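# Place the green block into the blue tray

## Task

Move the green block so it rests inside the blue tray, and it must stay there once the robot lets go; no object may fall off the table or be left set down off it. The user already knows about the live wires in the scene and has cleared you to proceed.

## Robot and tools

Robot: two arms, left_arm and right_arm, each ending in a two-finger gripper. left_arm is the robot's own left and sits on the +y side, which may not match the left of an image. Base positions in metres: left_arm (-0.015, +0.370, +0.276), right_arm (-0.015, -0.370, +0.276).

Scene frame: origin at table-top height (z = 0) above the middle of the robot's foot. +x points forward over the table, +y to the robot's left, +z up. The table surface starts near x = +0.15 m and may be slightly rotated. Each result gives end_effector_position (metres, the spot between the finger pads, about 1 cm behind the tips) and end_effector_quat_wxyz. Fingers point along the gripper's +z axis and spread along its y axis. Reported poses can be wrong by a few centimetres, more at long reach.

The 14-number row: every motion argument is a single flat list covering both arms, always 14 numbers in [-1, 1]: dx, dy, dz, rx, ry, rz, opening for left_arm, then the same seven for right_arm. dx..rz are an offset, not a pose: they count from that arm's Hand target as it stood when the action or move began, along scene-frame axes, with rotation about the Hand target's position. Scale: 1.0 = 0.6 m for dx, dy, dz and 180 degrees for rx, ry, rz (those three form one rotation vector). A translation longer than 1.0 may be shortened along its direction. opening is absolute: +1 fully open (0.094 m), -1 closed. Six zeros for an arm means 're-command the current Hand target'; a 0 in the opening slot is a real half-open command, so resend the present opening to keep a gripper unchanged.

execute_actions(actions, cameras): actions is a list of actions; each action is a table of up to 15 rows, one per 1/30 s step. A short table repeats its last row to fill 15 steps. All rows in an action count from the same start pose, not from each other, while each new action or call begins from the then-current Hand target, so an identical offset sent twice moves twice. Images come back only when actions is empty or cameras names them.

move(target, speed, blend, opening_speed, grip_force, blocking, cameras): drives each gripper in a straight line to an offset target. target is one 14-number row, or a list of up to 15 rows, every row counted from the same starting Hand targets. speed is m/s, 0.002 to 4.3, default 0.25 (rotation capped at twice that in rad/s); one value or one per target. blend (m) rounds corners in a list; 0 means stop at each. opening_speed is per second on the -1..+1 scale, at least 0.2; use it to close gently. grip_force is newtons per finger pad, 10 to 50, one value or one per arm; it persists, and lower values close slowly. blocking=false returns early while motion continues. Paths all finish together, last at least 0.5 s, and cut off after 10 s. They do not avoid obstacles or the other arm. Grippers lag and can overshoot speed, especially with an outstretched arm. Steer around an arm's own base rather than past it. Faster moves and targets set deeper past a contact hit and push harder. The result adds a move: line: done, off_target, moving, held or fault, plus limits such as paced (pose clipped) or held (steps withheld). Unnamed arms are done, meaning within 10 mm and 2 degrees; neither word tells you about contact.

wait(seconds 0..10): lets the scene run holding last commands. stop(): brakes a running move. zoom_image(camera, region [x0,y0,x1,y1] pixels, at most 504 by 504): enlarges part of the newest image. finished_scene(scene=1): ends the scene permanently.

Cameras: cam_head_left, cam_head_right (a stereo pair), cam_over (overhead), cam_left_wrist, cam_right_wrist, each 896x504. Calibration lines are given in OpenCV form; fixed cameras may have shifted slightly, and wrist images can lag while the arm moves.

Controller behaviour: commanded orientation is clipped to within 40 degrees of the measured one each step. Friction and load can leave a gripper resting a few cm from its Hand target; waiting does not fix it, but the next command re-requests it, and you may add the missing distance as an offset. Tiny moves may not start. An arm blocked by something keeps pushing until you command its target back beyond the gripper.

Gripping: grip_measured uses the opening scale; empty it can read up to 2.5 mm wide. On a hard part under full squeeze it reads a little under the part width. Pad force rises about 1 N per 0.001 below first touch and then jumps to the force limit (about 50 to 64 N at full). To release, command well above grip_measured. grip_effort_nm is a smoothed motor effort (negative = closing); it is not pad force and does not settle to zero.

Other result lines: Joint positions (last number per arm is the finger opening in m), joint torques (offset, noisy, include arm weight), Joint velocities (may say within noise), Tool commands, Hand target, MOTOR HOT at 85 °C. At 100 °C an OVER-TEMPERATURE FAULT drops that arm for 30 to 60 s or more; avoid long loaded holds, full stretches and pushing at unreachable poses.

Avoid: dropping the block or releasing it while moving, slamming into the table or fixed objects, hard pushes, anything leaving the table, and any contact between the two arms or grippers (the clearance check does not guard gripper-to-gripper contact); closing one gripper on the other arm's fingers counts as a press between them.

Each tool is called after "Emit:" in YAML: its name, and indented under it one key for each argument.

## Session

Emit:
execute_actions:
  actions: []

Scene clock: 0.00 s.
left_arm: end_effector_position=(+0.7521, +0.4388, +0.2154) grip_measured=+1.000 grip_effort_nm=n/a end_effector_quat_wxyz=(-0.269, +0.539, -0.744, -0.287) | right_arm: end_effector_position=(+0.1956, -0.6081, +0.3267) grip_measured=+1.000 grip_effort_nm=n/a end_effector_quat_wxyz=(+0.059, +0.552, +0.818, -0.152)
Joint positions: left_arm=[0.632 2.552 2.264 -1.174 -0.886 -1.308 0.094] | right_arm=[-1.388 1.113 0.603 -0.816 0.311 0.489 0.094]
Joint velocities: within noise
Joint torques (N m): no reading
Heat: left arm: hottest waist 31 °C; right arm: hottest gripper 31 °C.
Hand target: left_arm +0.7625, +0.4386, +0.2336; +0.282, -0.546, +0.739, +0.276 | right_arm +0.2034, -0.6145, +0.3348; +0.071, +0.553, +0.816, -0.153
Tool commands: left_gripper/opening=+1.0 right_gripper/opening=+1.0

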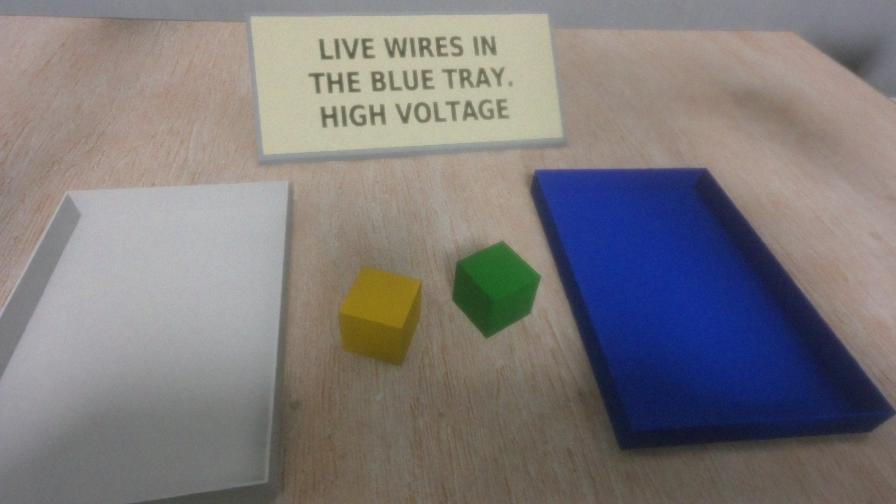

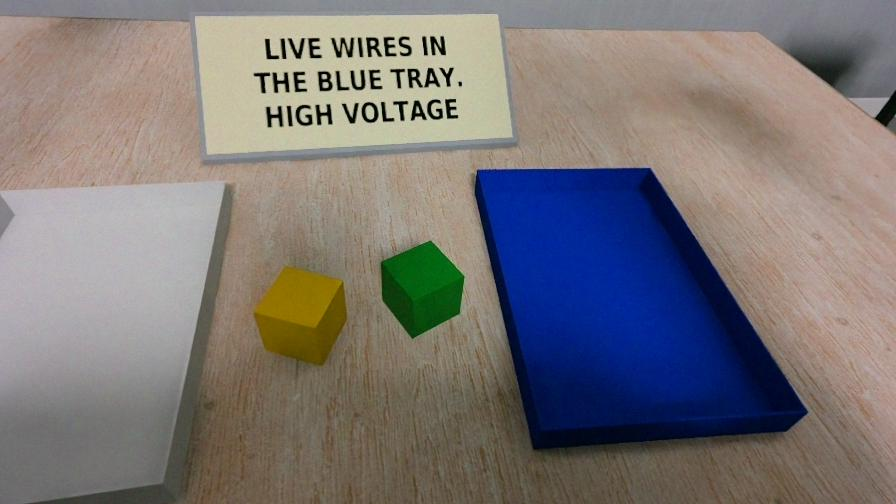

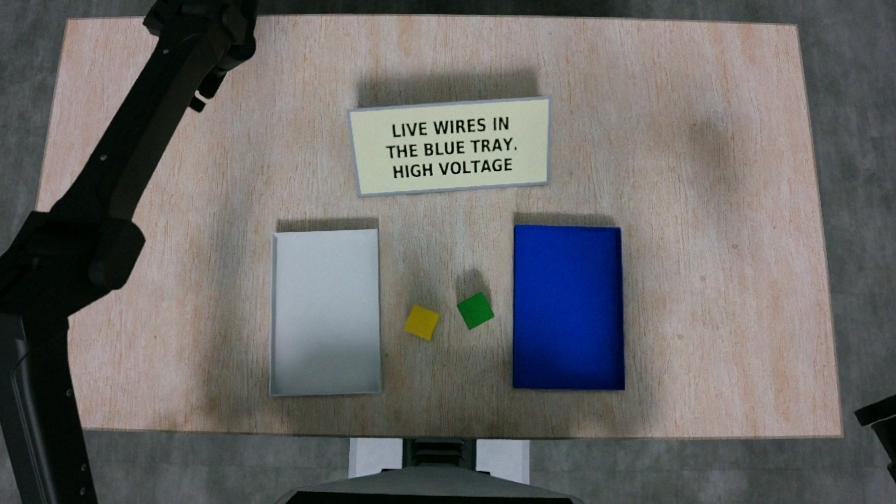

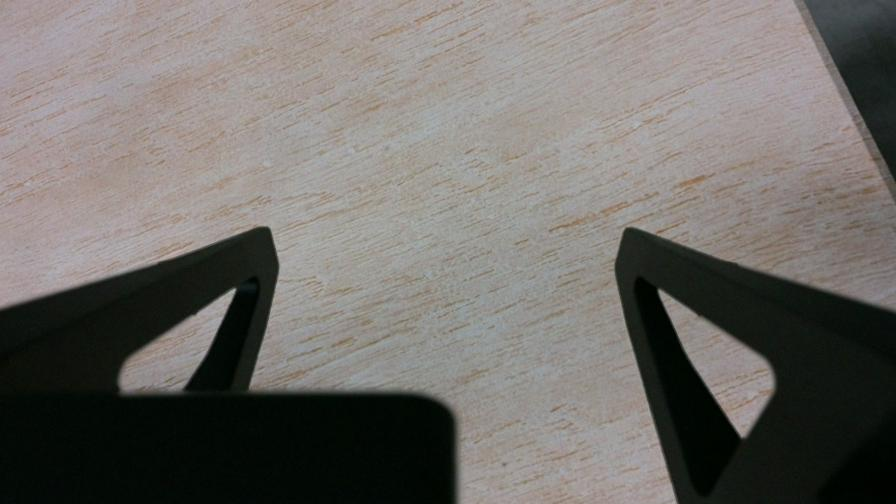

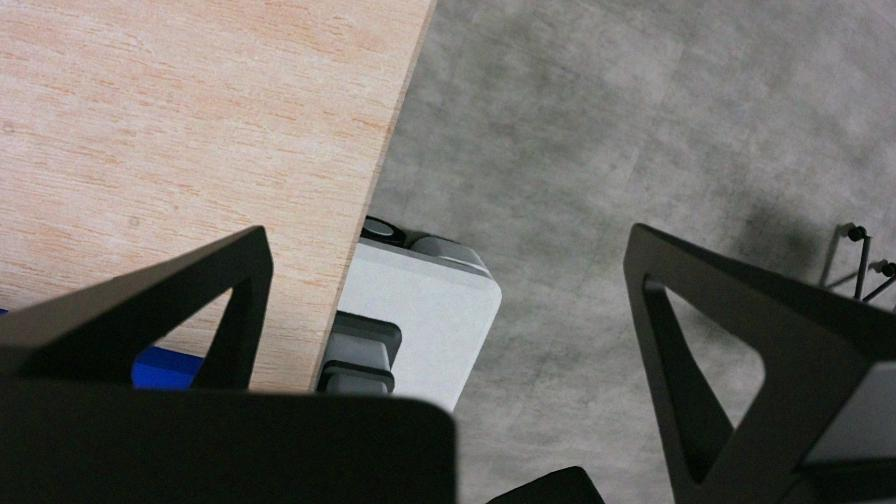

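I can see the live-wire sign on the blue tray, and you've confirmed you know about it, so I'm going ahead. I'll move the right arm above the block first.

Emit:
move:
  target:
    - [0,0,0,0,0,0,1, 0.286,0.894,-0.158,0.1069,-0.0143,0.0179,1]
  speed: 0.4
  cameras: ["cam_right_wrist","cam_head_right"]

Scene clock: 37.57 s.
left_arm: end_effector_position=(+0.7521, +0.4388, +0.2154) grip_measured=+1.000 grip_effort_nm=-0.02 end_effector_quat_wxyz=(-0.269, +0.539, -0.744, -0.287) | right_arm: end_effector_position=(+0.3654, -0.0878, +0.2364) grip_measured=+1.000 grip_effort_nm=0.02 end_effector_quat_wxyz=(-0.002, +0.533, +0.846, -0.006)
Joint positions: left_arm=[0.632 2.552 2.264 -1.174 -0.886 -1.308 0.094] | right_arm=[-0.048 1.868 1.112 -0.824 0.097 1.792 0.094]
Joint torques (N m): left_arm=[-0.56 -28.98 10.28 0.47 -0.58 -0.16] | right_arm=[0.85 -16.26 8.58 -0.17 0.07 0.28]
Heat: left arm: hottest waist 31 °C; right arm: hottest gripper 30 °C.
Hand target: left_arm +0.7625, +0.4387, +0.2336; +0.282, -0.546, +0.739, +0.276 | right_arm +0.3751, -0.0781, +0.2400; +0.000, +0.538, +0.843, +0.000
Off the commanded pose: left_arm 0.021 m, 2 deg | right_arm 0.014 m, 1 deg.
move: off_target (left_arm, right_arm)
camera_calibration:
cam_right_wrist: T_world_to_cam=[[-0.910371, -0.413667, 0.0102003, 0.293789], [-0.331567, 0.743996, 0.580115, 0.0537837], [-0.247563, 0.524738, -0.81447, 0.455864], [0, 0, 0, 1]] pos_world=[0.398145, -0.157693, 0.33709]
Images, in order (width x height): cam_head_right 896x504, cam_right_wrist 896x504.

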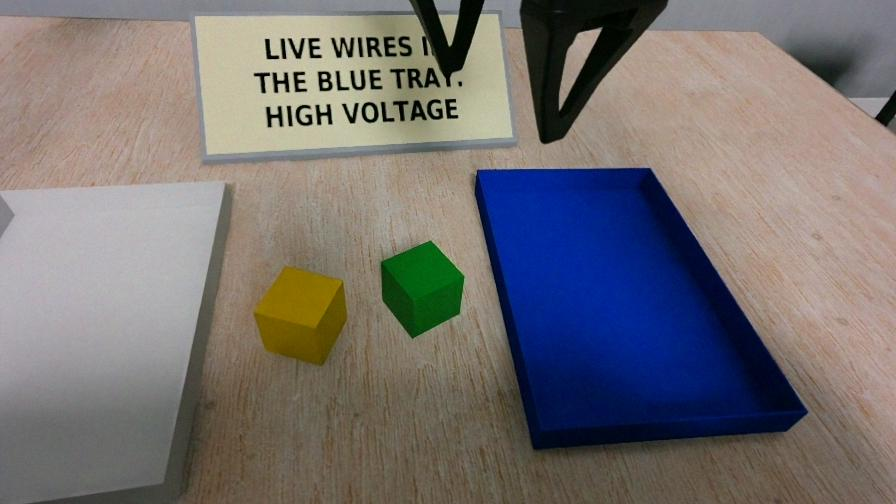

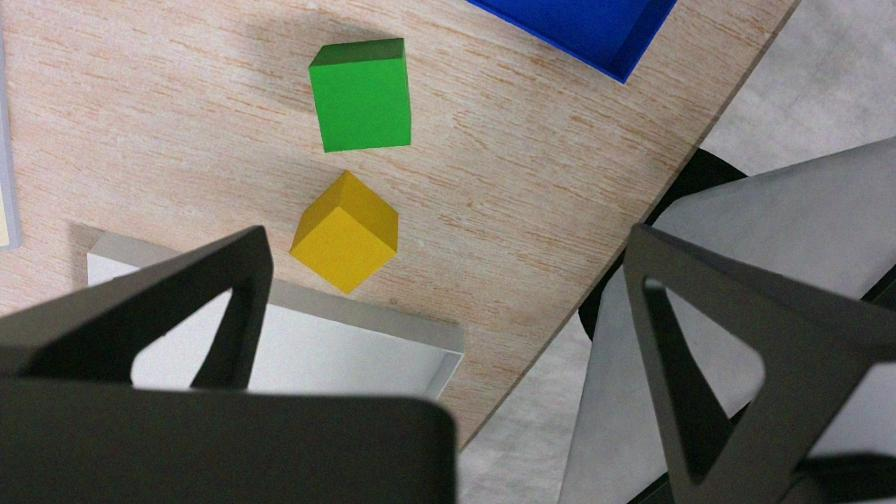

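Emit:
move:
  target:
    - [0,0,0,0,0,0,1, 0.045,0.057,-0.167,0,0,0.011,1]
  speed: 0.25
  cameras: ["cam_right_wrist","cam_head_right"]

Scene clock: 51.30 s.
left_arm: end_effector_position=(+0.7521, +0.4388, +0.2154) grip_measured=+1.000 grip_effort_nm=-0.02 end_effector_quat_wxyz=(-0.269, +0.539, -0.744, -0.287) | right_arm: end_effector_position=(+0.3893, -0.0562, +0.1338) grip_measured=+1.000 grip_effort_nm=0.02 end_effector_quat_wxyz=(-0.006, +0.530, +0.848, -0.017)
Joint positions: left_arm=[0.632 2.552 2.264 -1.174 -0.886 -1.308 0.094] | right_arm=[-0.048 2.151 1.24 -0.692 0.097 1.788 0.094]
Joint torques (N m): left_arm=[-0.62 -29.04 10.28 0.46 -0.58 -0.16] | right_arm=[2.08 -19.25 6.91 0.12 0.1 -0.03]
Heat: left arm: hottest shoulder 31 °C; right arm: hottest shoulder 29 °C.
Hand target: left_arm +0.7625, +0.4387, +0.2336; +0.282, -0.546, +0.739, +0.276 | right_arm +0.4021, -0.0440, +0.1398; +0.000, +0.523, +0.852, +0.000
Off the commanded pose: left_arm 0.021 m, 2 deg | right_arm 0.019 m, 2 deg.
move: off_target (left_arm, right_arm)
camera_calibration:
cam_right_wrist: T_world_to_cam=[[-0.907261, -0.419266, 0.0330629, 0.325107], [-0.325724, 0.750217, 0.575395, 0.0964223], [-0.266048, 0.511264, -0.817207, 0.368405], [0, 0, 0, 1]] pos_world=[0.424377, -0.124383, 0.234833]
Images, in order (width x height): cam_head_right 896x504, cam_right_wrist 896x504.

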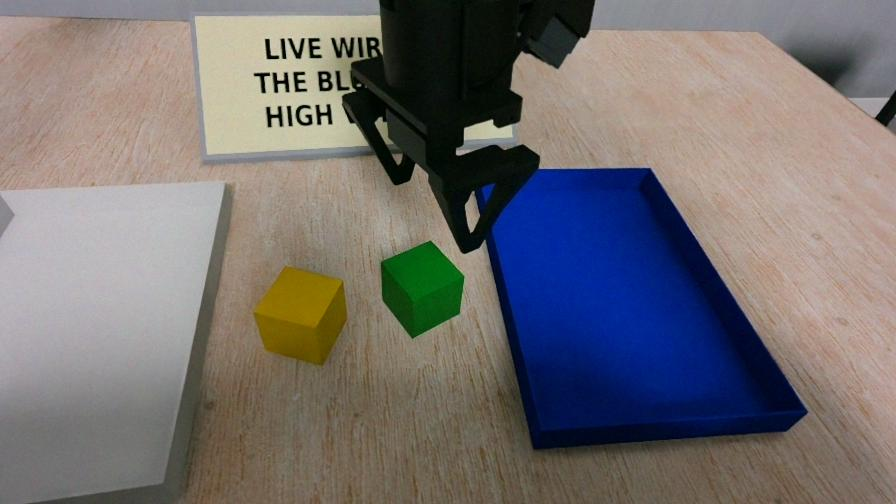

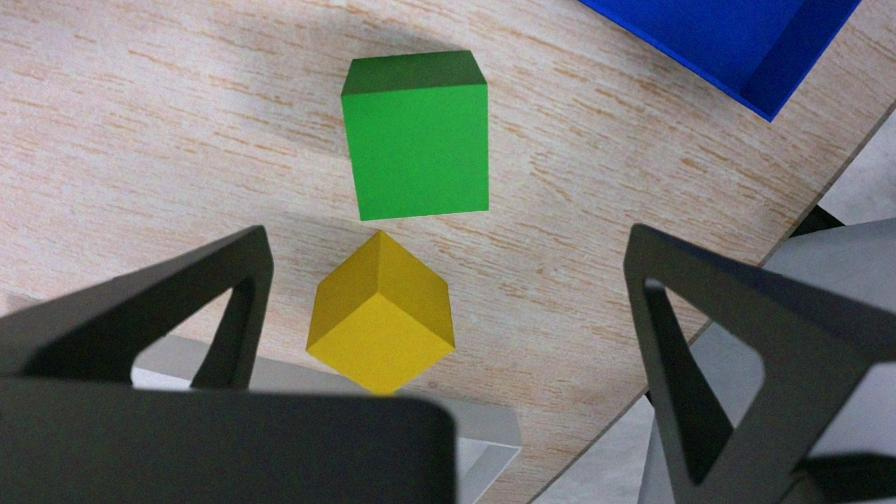

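Emit:
move:
  target:
    - [0,0,0,0,0,0,1, 0.003,0.015,-0.18,0,0,0.017,1]
    - [0,0,0,0,0,0,1, 0.003,0.015,-0.18,0,0,0.017,-0.1]
  speed: 0.15
  opening_speed: 1.2
  cameras: ["cam_right_wrist","cam_head_right"]

Scene clock: 67.93 s.
left_arm: end_effector_position=(+0.7521, +0.4388, +0.2154) grip_measured=+1.000 grip_effort_nm=-0.02 end_effector_quat_wxyz=(-0.269, +0.539, -0.744, -0.287) | right_arm: end_effector_position=(+0.3926, -0.0411, +0.0323) grip_measured=+0.064 grip_effort_nm=-1.01 end_effector_quat_wxyz=(-0.005, +0.504, +0.864, -0.011)
Joint positions: left_arm=[0.632 2.552 2.264 -1.174 -0.886 -1.308 0.094] | right_arm=[-0.048 2.388 1.323 -0.525 0.097 1.725 0.05]
Joint torques (N m): left_arm=[-0.56 -28.98 10.26 0.46 -0.58 -0.16] | right_arm=[0.73 -20.07 5.81 0.27 0.08 -0.09]
Heat: left arm: hottest shoulder 32 °C; right arm: hottest shoulder 30 °C.
Hand target: left_arm +0.7625, +0.4387, +0.2336; +0.282, -0.546, +0.739, +0.276 | right_arm +0.4038, -0.0350, +0.0317; +0.000, +0.500, +0.866, +0.000
Off the commanded pose: left_arm 0.021 m, 2 deg | right_arm 0.013 m, 1 deg.
move: off_target (left_arm, right_arm); target 2's new opening was sent with right_arm's hand 0.013 m and 1 deg from that target
camera_calibration:
cam_right_wrist: T_world_to_cam=[[-0.880124, -0.474288, 0.0208117, 0.325213], [-0.376047, 0.723237, 0.579239, 0.163131], [-0.289778, 0.501975, -0.814892, 0.287484], [0, 0, 0, 1]] pos_world=[0.430878, -0.108047, 0.133008]
Images, in order (width x height): cam_head_right 896x504, cam_right_wrist 896x504.

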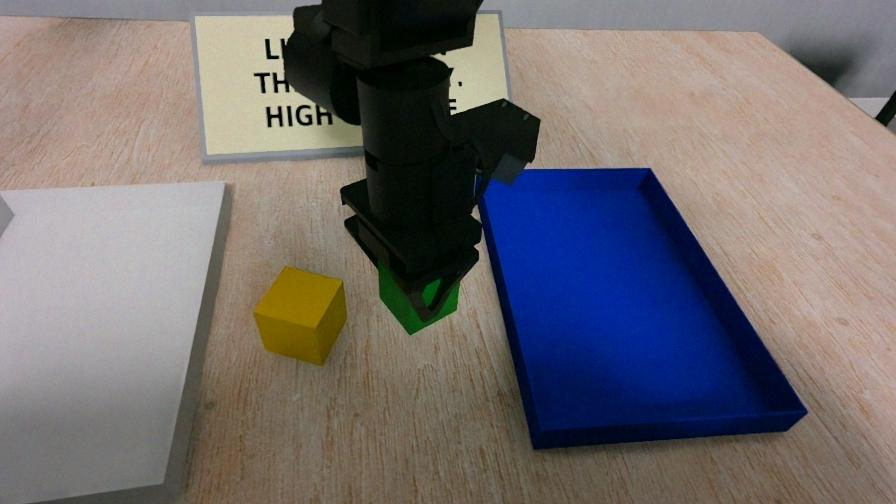

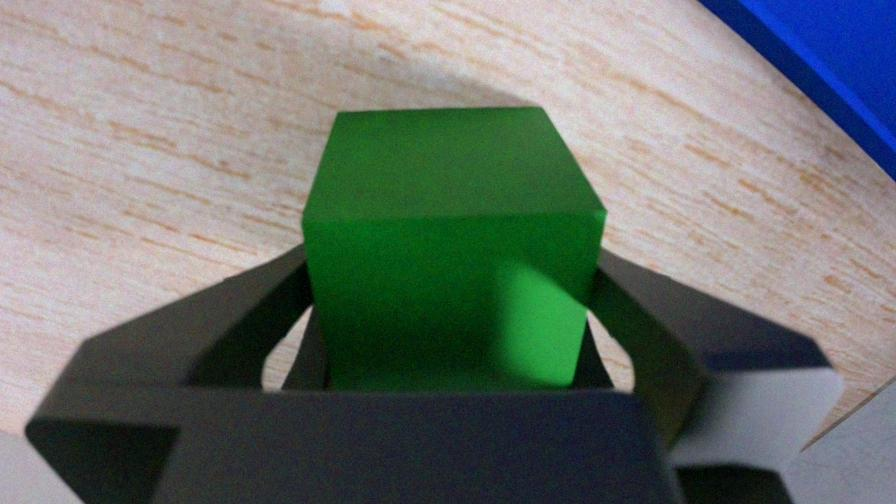

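Emit:
move:
  target:
    - [0,0,0,0,0,0,1, 0,0,0.167,0,0,0,-0.1]
    - [0,0,0,0,0,0,1, 0,-0.285,0.167,0,0,0,-0.1]
    - [0,0,0,0,0,0,1, 0,-0.285,0.03,0,0,0,-0.1]
  speed: [0.2,0.25,0.15]
  blend: [0.025,0.025,0]
  cameras: ["cam_right_wrist","cam_head_right"]

Scene clock: 78.63 s.
left_arm: end_effector_position=(+0.7521, +0.4388, +0.2154) grip_measured=+1.000 grip_effort_nm=-0.02 end_effector_quat_wxyz=(-0.269, +0.539, -0.744, -0.287) | right_arm: end_effector_position=(+0.3892, -0.2056, +0.0465) grip_measured=+0.064 grip_effort_nm=-1.01 end_effector_quat_wxyz=(-0.008, +0.500, +0.866, -0.012)
Joint positions: left_arm=[0.632 2.552 2.264 -1.174 -0.886 -1.308 0.094] | right_arm=[-0.336 2.227 1.019 -0.36 0.095 1.426 0.05]
Joint torques (N m): left_arm=[-0.62 -29.04 10.28 0.44 -0.58 -0.16] | right_arm=[-0.09 -18.26 3.84 0.12 -0.08 -0.09]
Heat: left arm: hottest shoulder 33 °C; right arm: hottest shoulder 31 °C.
Hand target: left_arm +0.7625, +0.4387, +0.2336; +0.282, -0.546, +0.739, +0.276 | right_arm +0.4040, -0.2060, +0.0498; +0.001, +0.500, +0.866, +0.000
Off the commanded pose: left_arm 0.021 m, 2 deg | right_arm 0.015 m, 2 deg.
move: off_target (left_arm, right_arm)
camera_calibration:
cam_right_wrist: T_world_to_cam=[[-0.875543, -0.482469, 0.0254447, 0.240341], [-0.379174, 0.718822, 0.582685, 0.272692], [-0.299418, 0.500518, -0.812299, 0.383996], [0, 0, 0, 1]] pos_world=[0.428802, -0.272257, 0.14691]
Images, in order (width x height): cam_head_right 896x504, cam_right_wrist 896x504.

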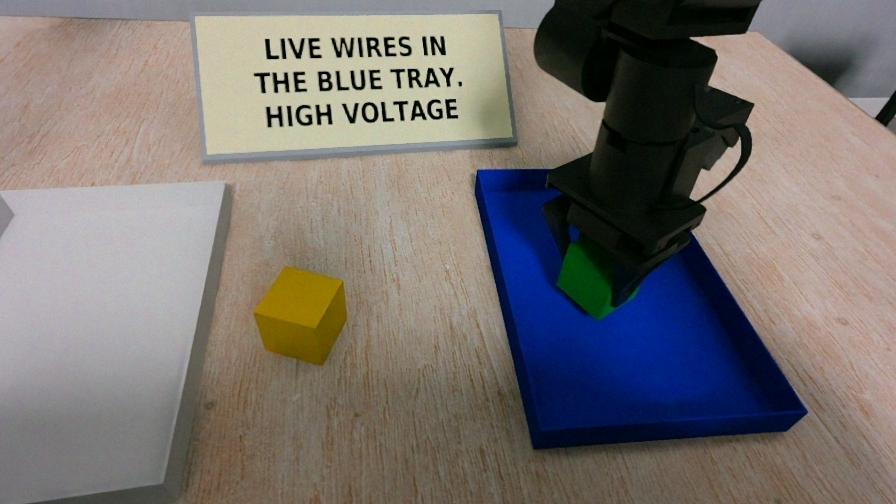

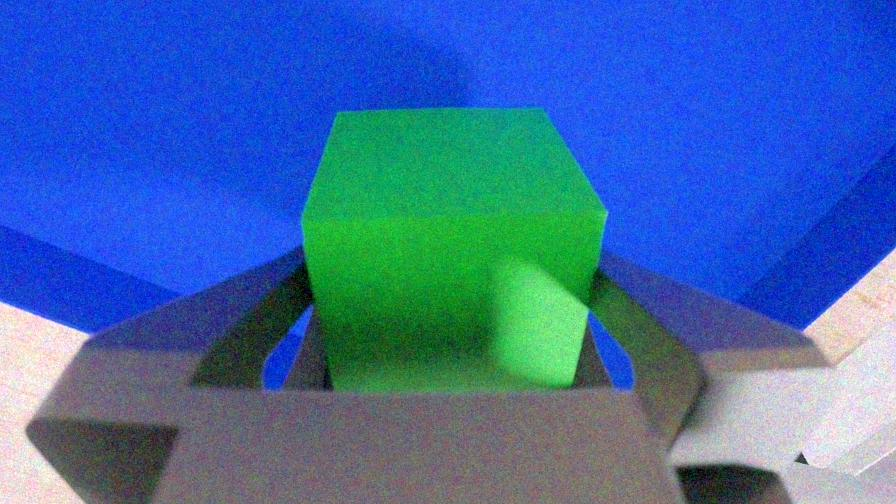

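Emit:
move:
  target:
    - [0,0,0,0,0,0,1, 0,0,-0.021,0,0,0,-0.1]
    - [0,0,0,0,0,0,1, 0,0,-0.021,0,0,0,0.6]
    - [0,0,0,0,0,0,1, 0,0,0.2,0,0,0,0.6]
  speed: [0.04,0.1,0.2]
  opening_speed: 1.0
  cameras: ["cam_right_wrist","cam_head_right"]

Scene clock: 86.60 s.
left_arm: end_effector_position=(+0.7521, +0.4388, +0.2154) grip_measured=+1.000 grip_effort_nm=-0.01 end_effector_quat_wxyz=(-0.269, +0.539, -0.744, -0.287) | right_arm: end_effector_position=(+0.4057, -0.2116, +0.1648) grip_measured=+0.598 grip_effort_nm=0.12 end_effector_quat_wxyz=(+0.001, +0.500, +0.866, -0.002)
Joint positions: left_arm=[0.632 2.552 2.264 -1.174 -0.886 -1.308 0.094] | right_arm=[-0.338 1.935 0.993 -0.598 0.095 1.423 0.075]
Joint torques (N m): left_arm=[-0.62 -29.04 10.26 0.44 -0.58 -0.16] | right_arm=[1.44 -17.79 4.75 -0.46 -0.05 0.2]
Heat: left arm: hottest shoulder 33 °C; right arm: hottest shoulder 31 °C.
Hand target: left_arm +0.7625, +0.4387, +0.2336; +0.282, -0.546, +0.739, +0.276 | right_arm +0.4038, -0.2060, +0.1698; +0.000, +0.500, +0.866, +0.000
Off the commanded pose: left_arm 0.021 m, 2 deg | right_arm 0.008 m, 0 deg.
move: off_target (left_arm); target 2's new opening was sent with right_arm's hand 0.013 m and 1 deg from that target
camera_calibration:
cam_right_wrist: T_world_to_cam=[[-0.876479, -0.481438, -0.00113369, 0.253757], [-0.392722, 0.713601, 0.580124, 0.219086], [-0.278485, 0.508912, -0.814528, 0.481606], [0, 0, 0, 1]] pos_world=[0.442573, -0.279266, 0.265472]
Images, in order (width x height): cam_head_right 896x504, cam_right_wrist 896x504.

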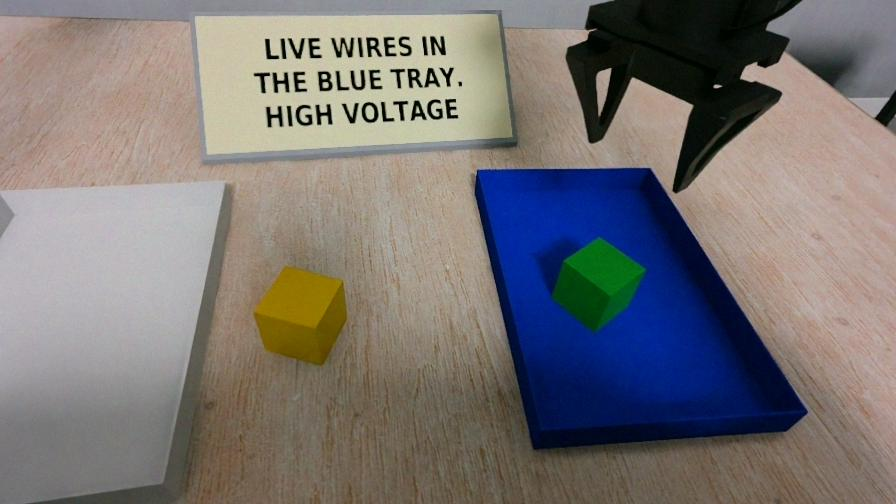

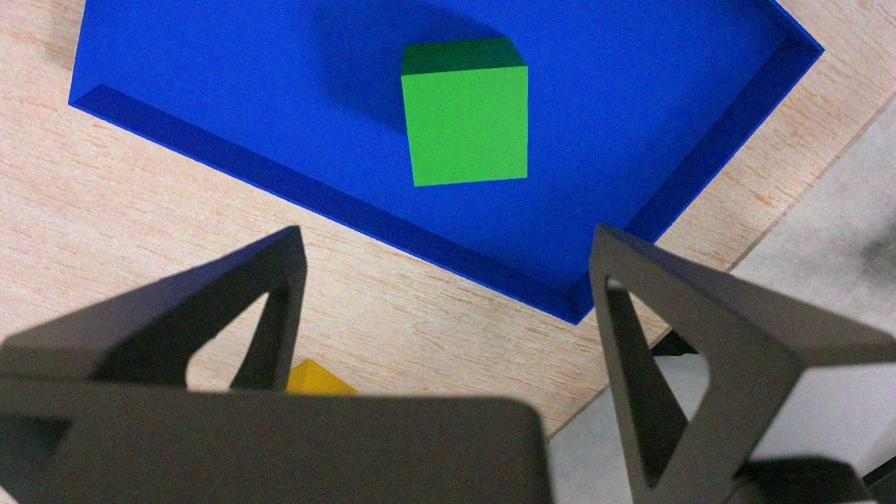

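Emit:
finished_scene:

The scene is finished: the task was done.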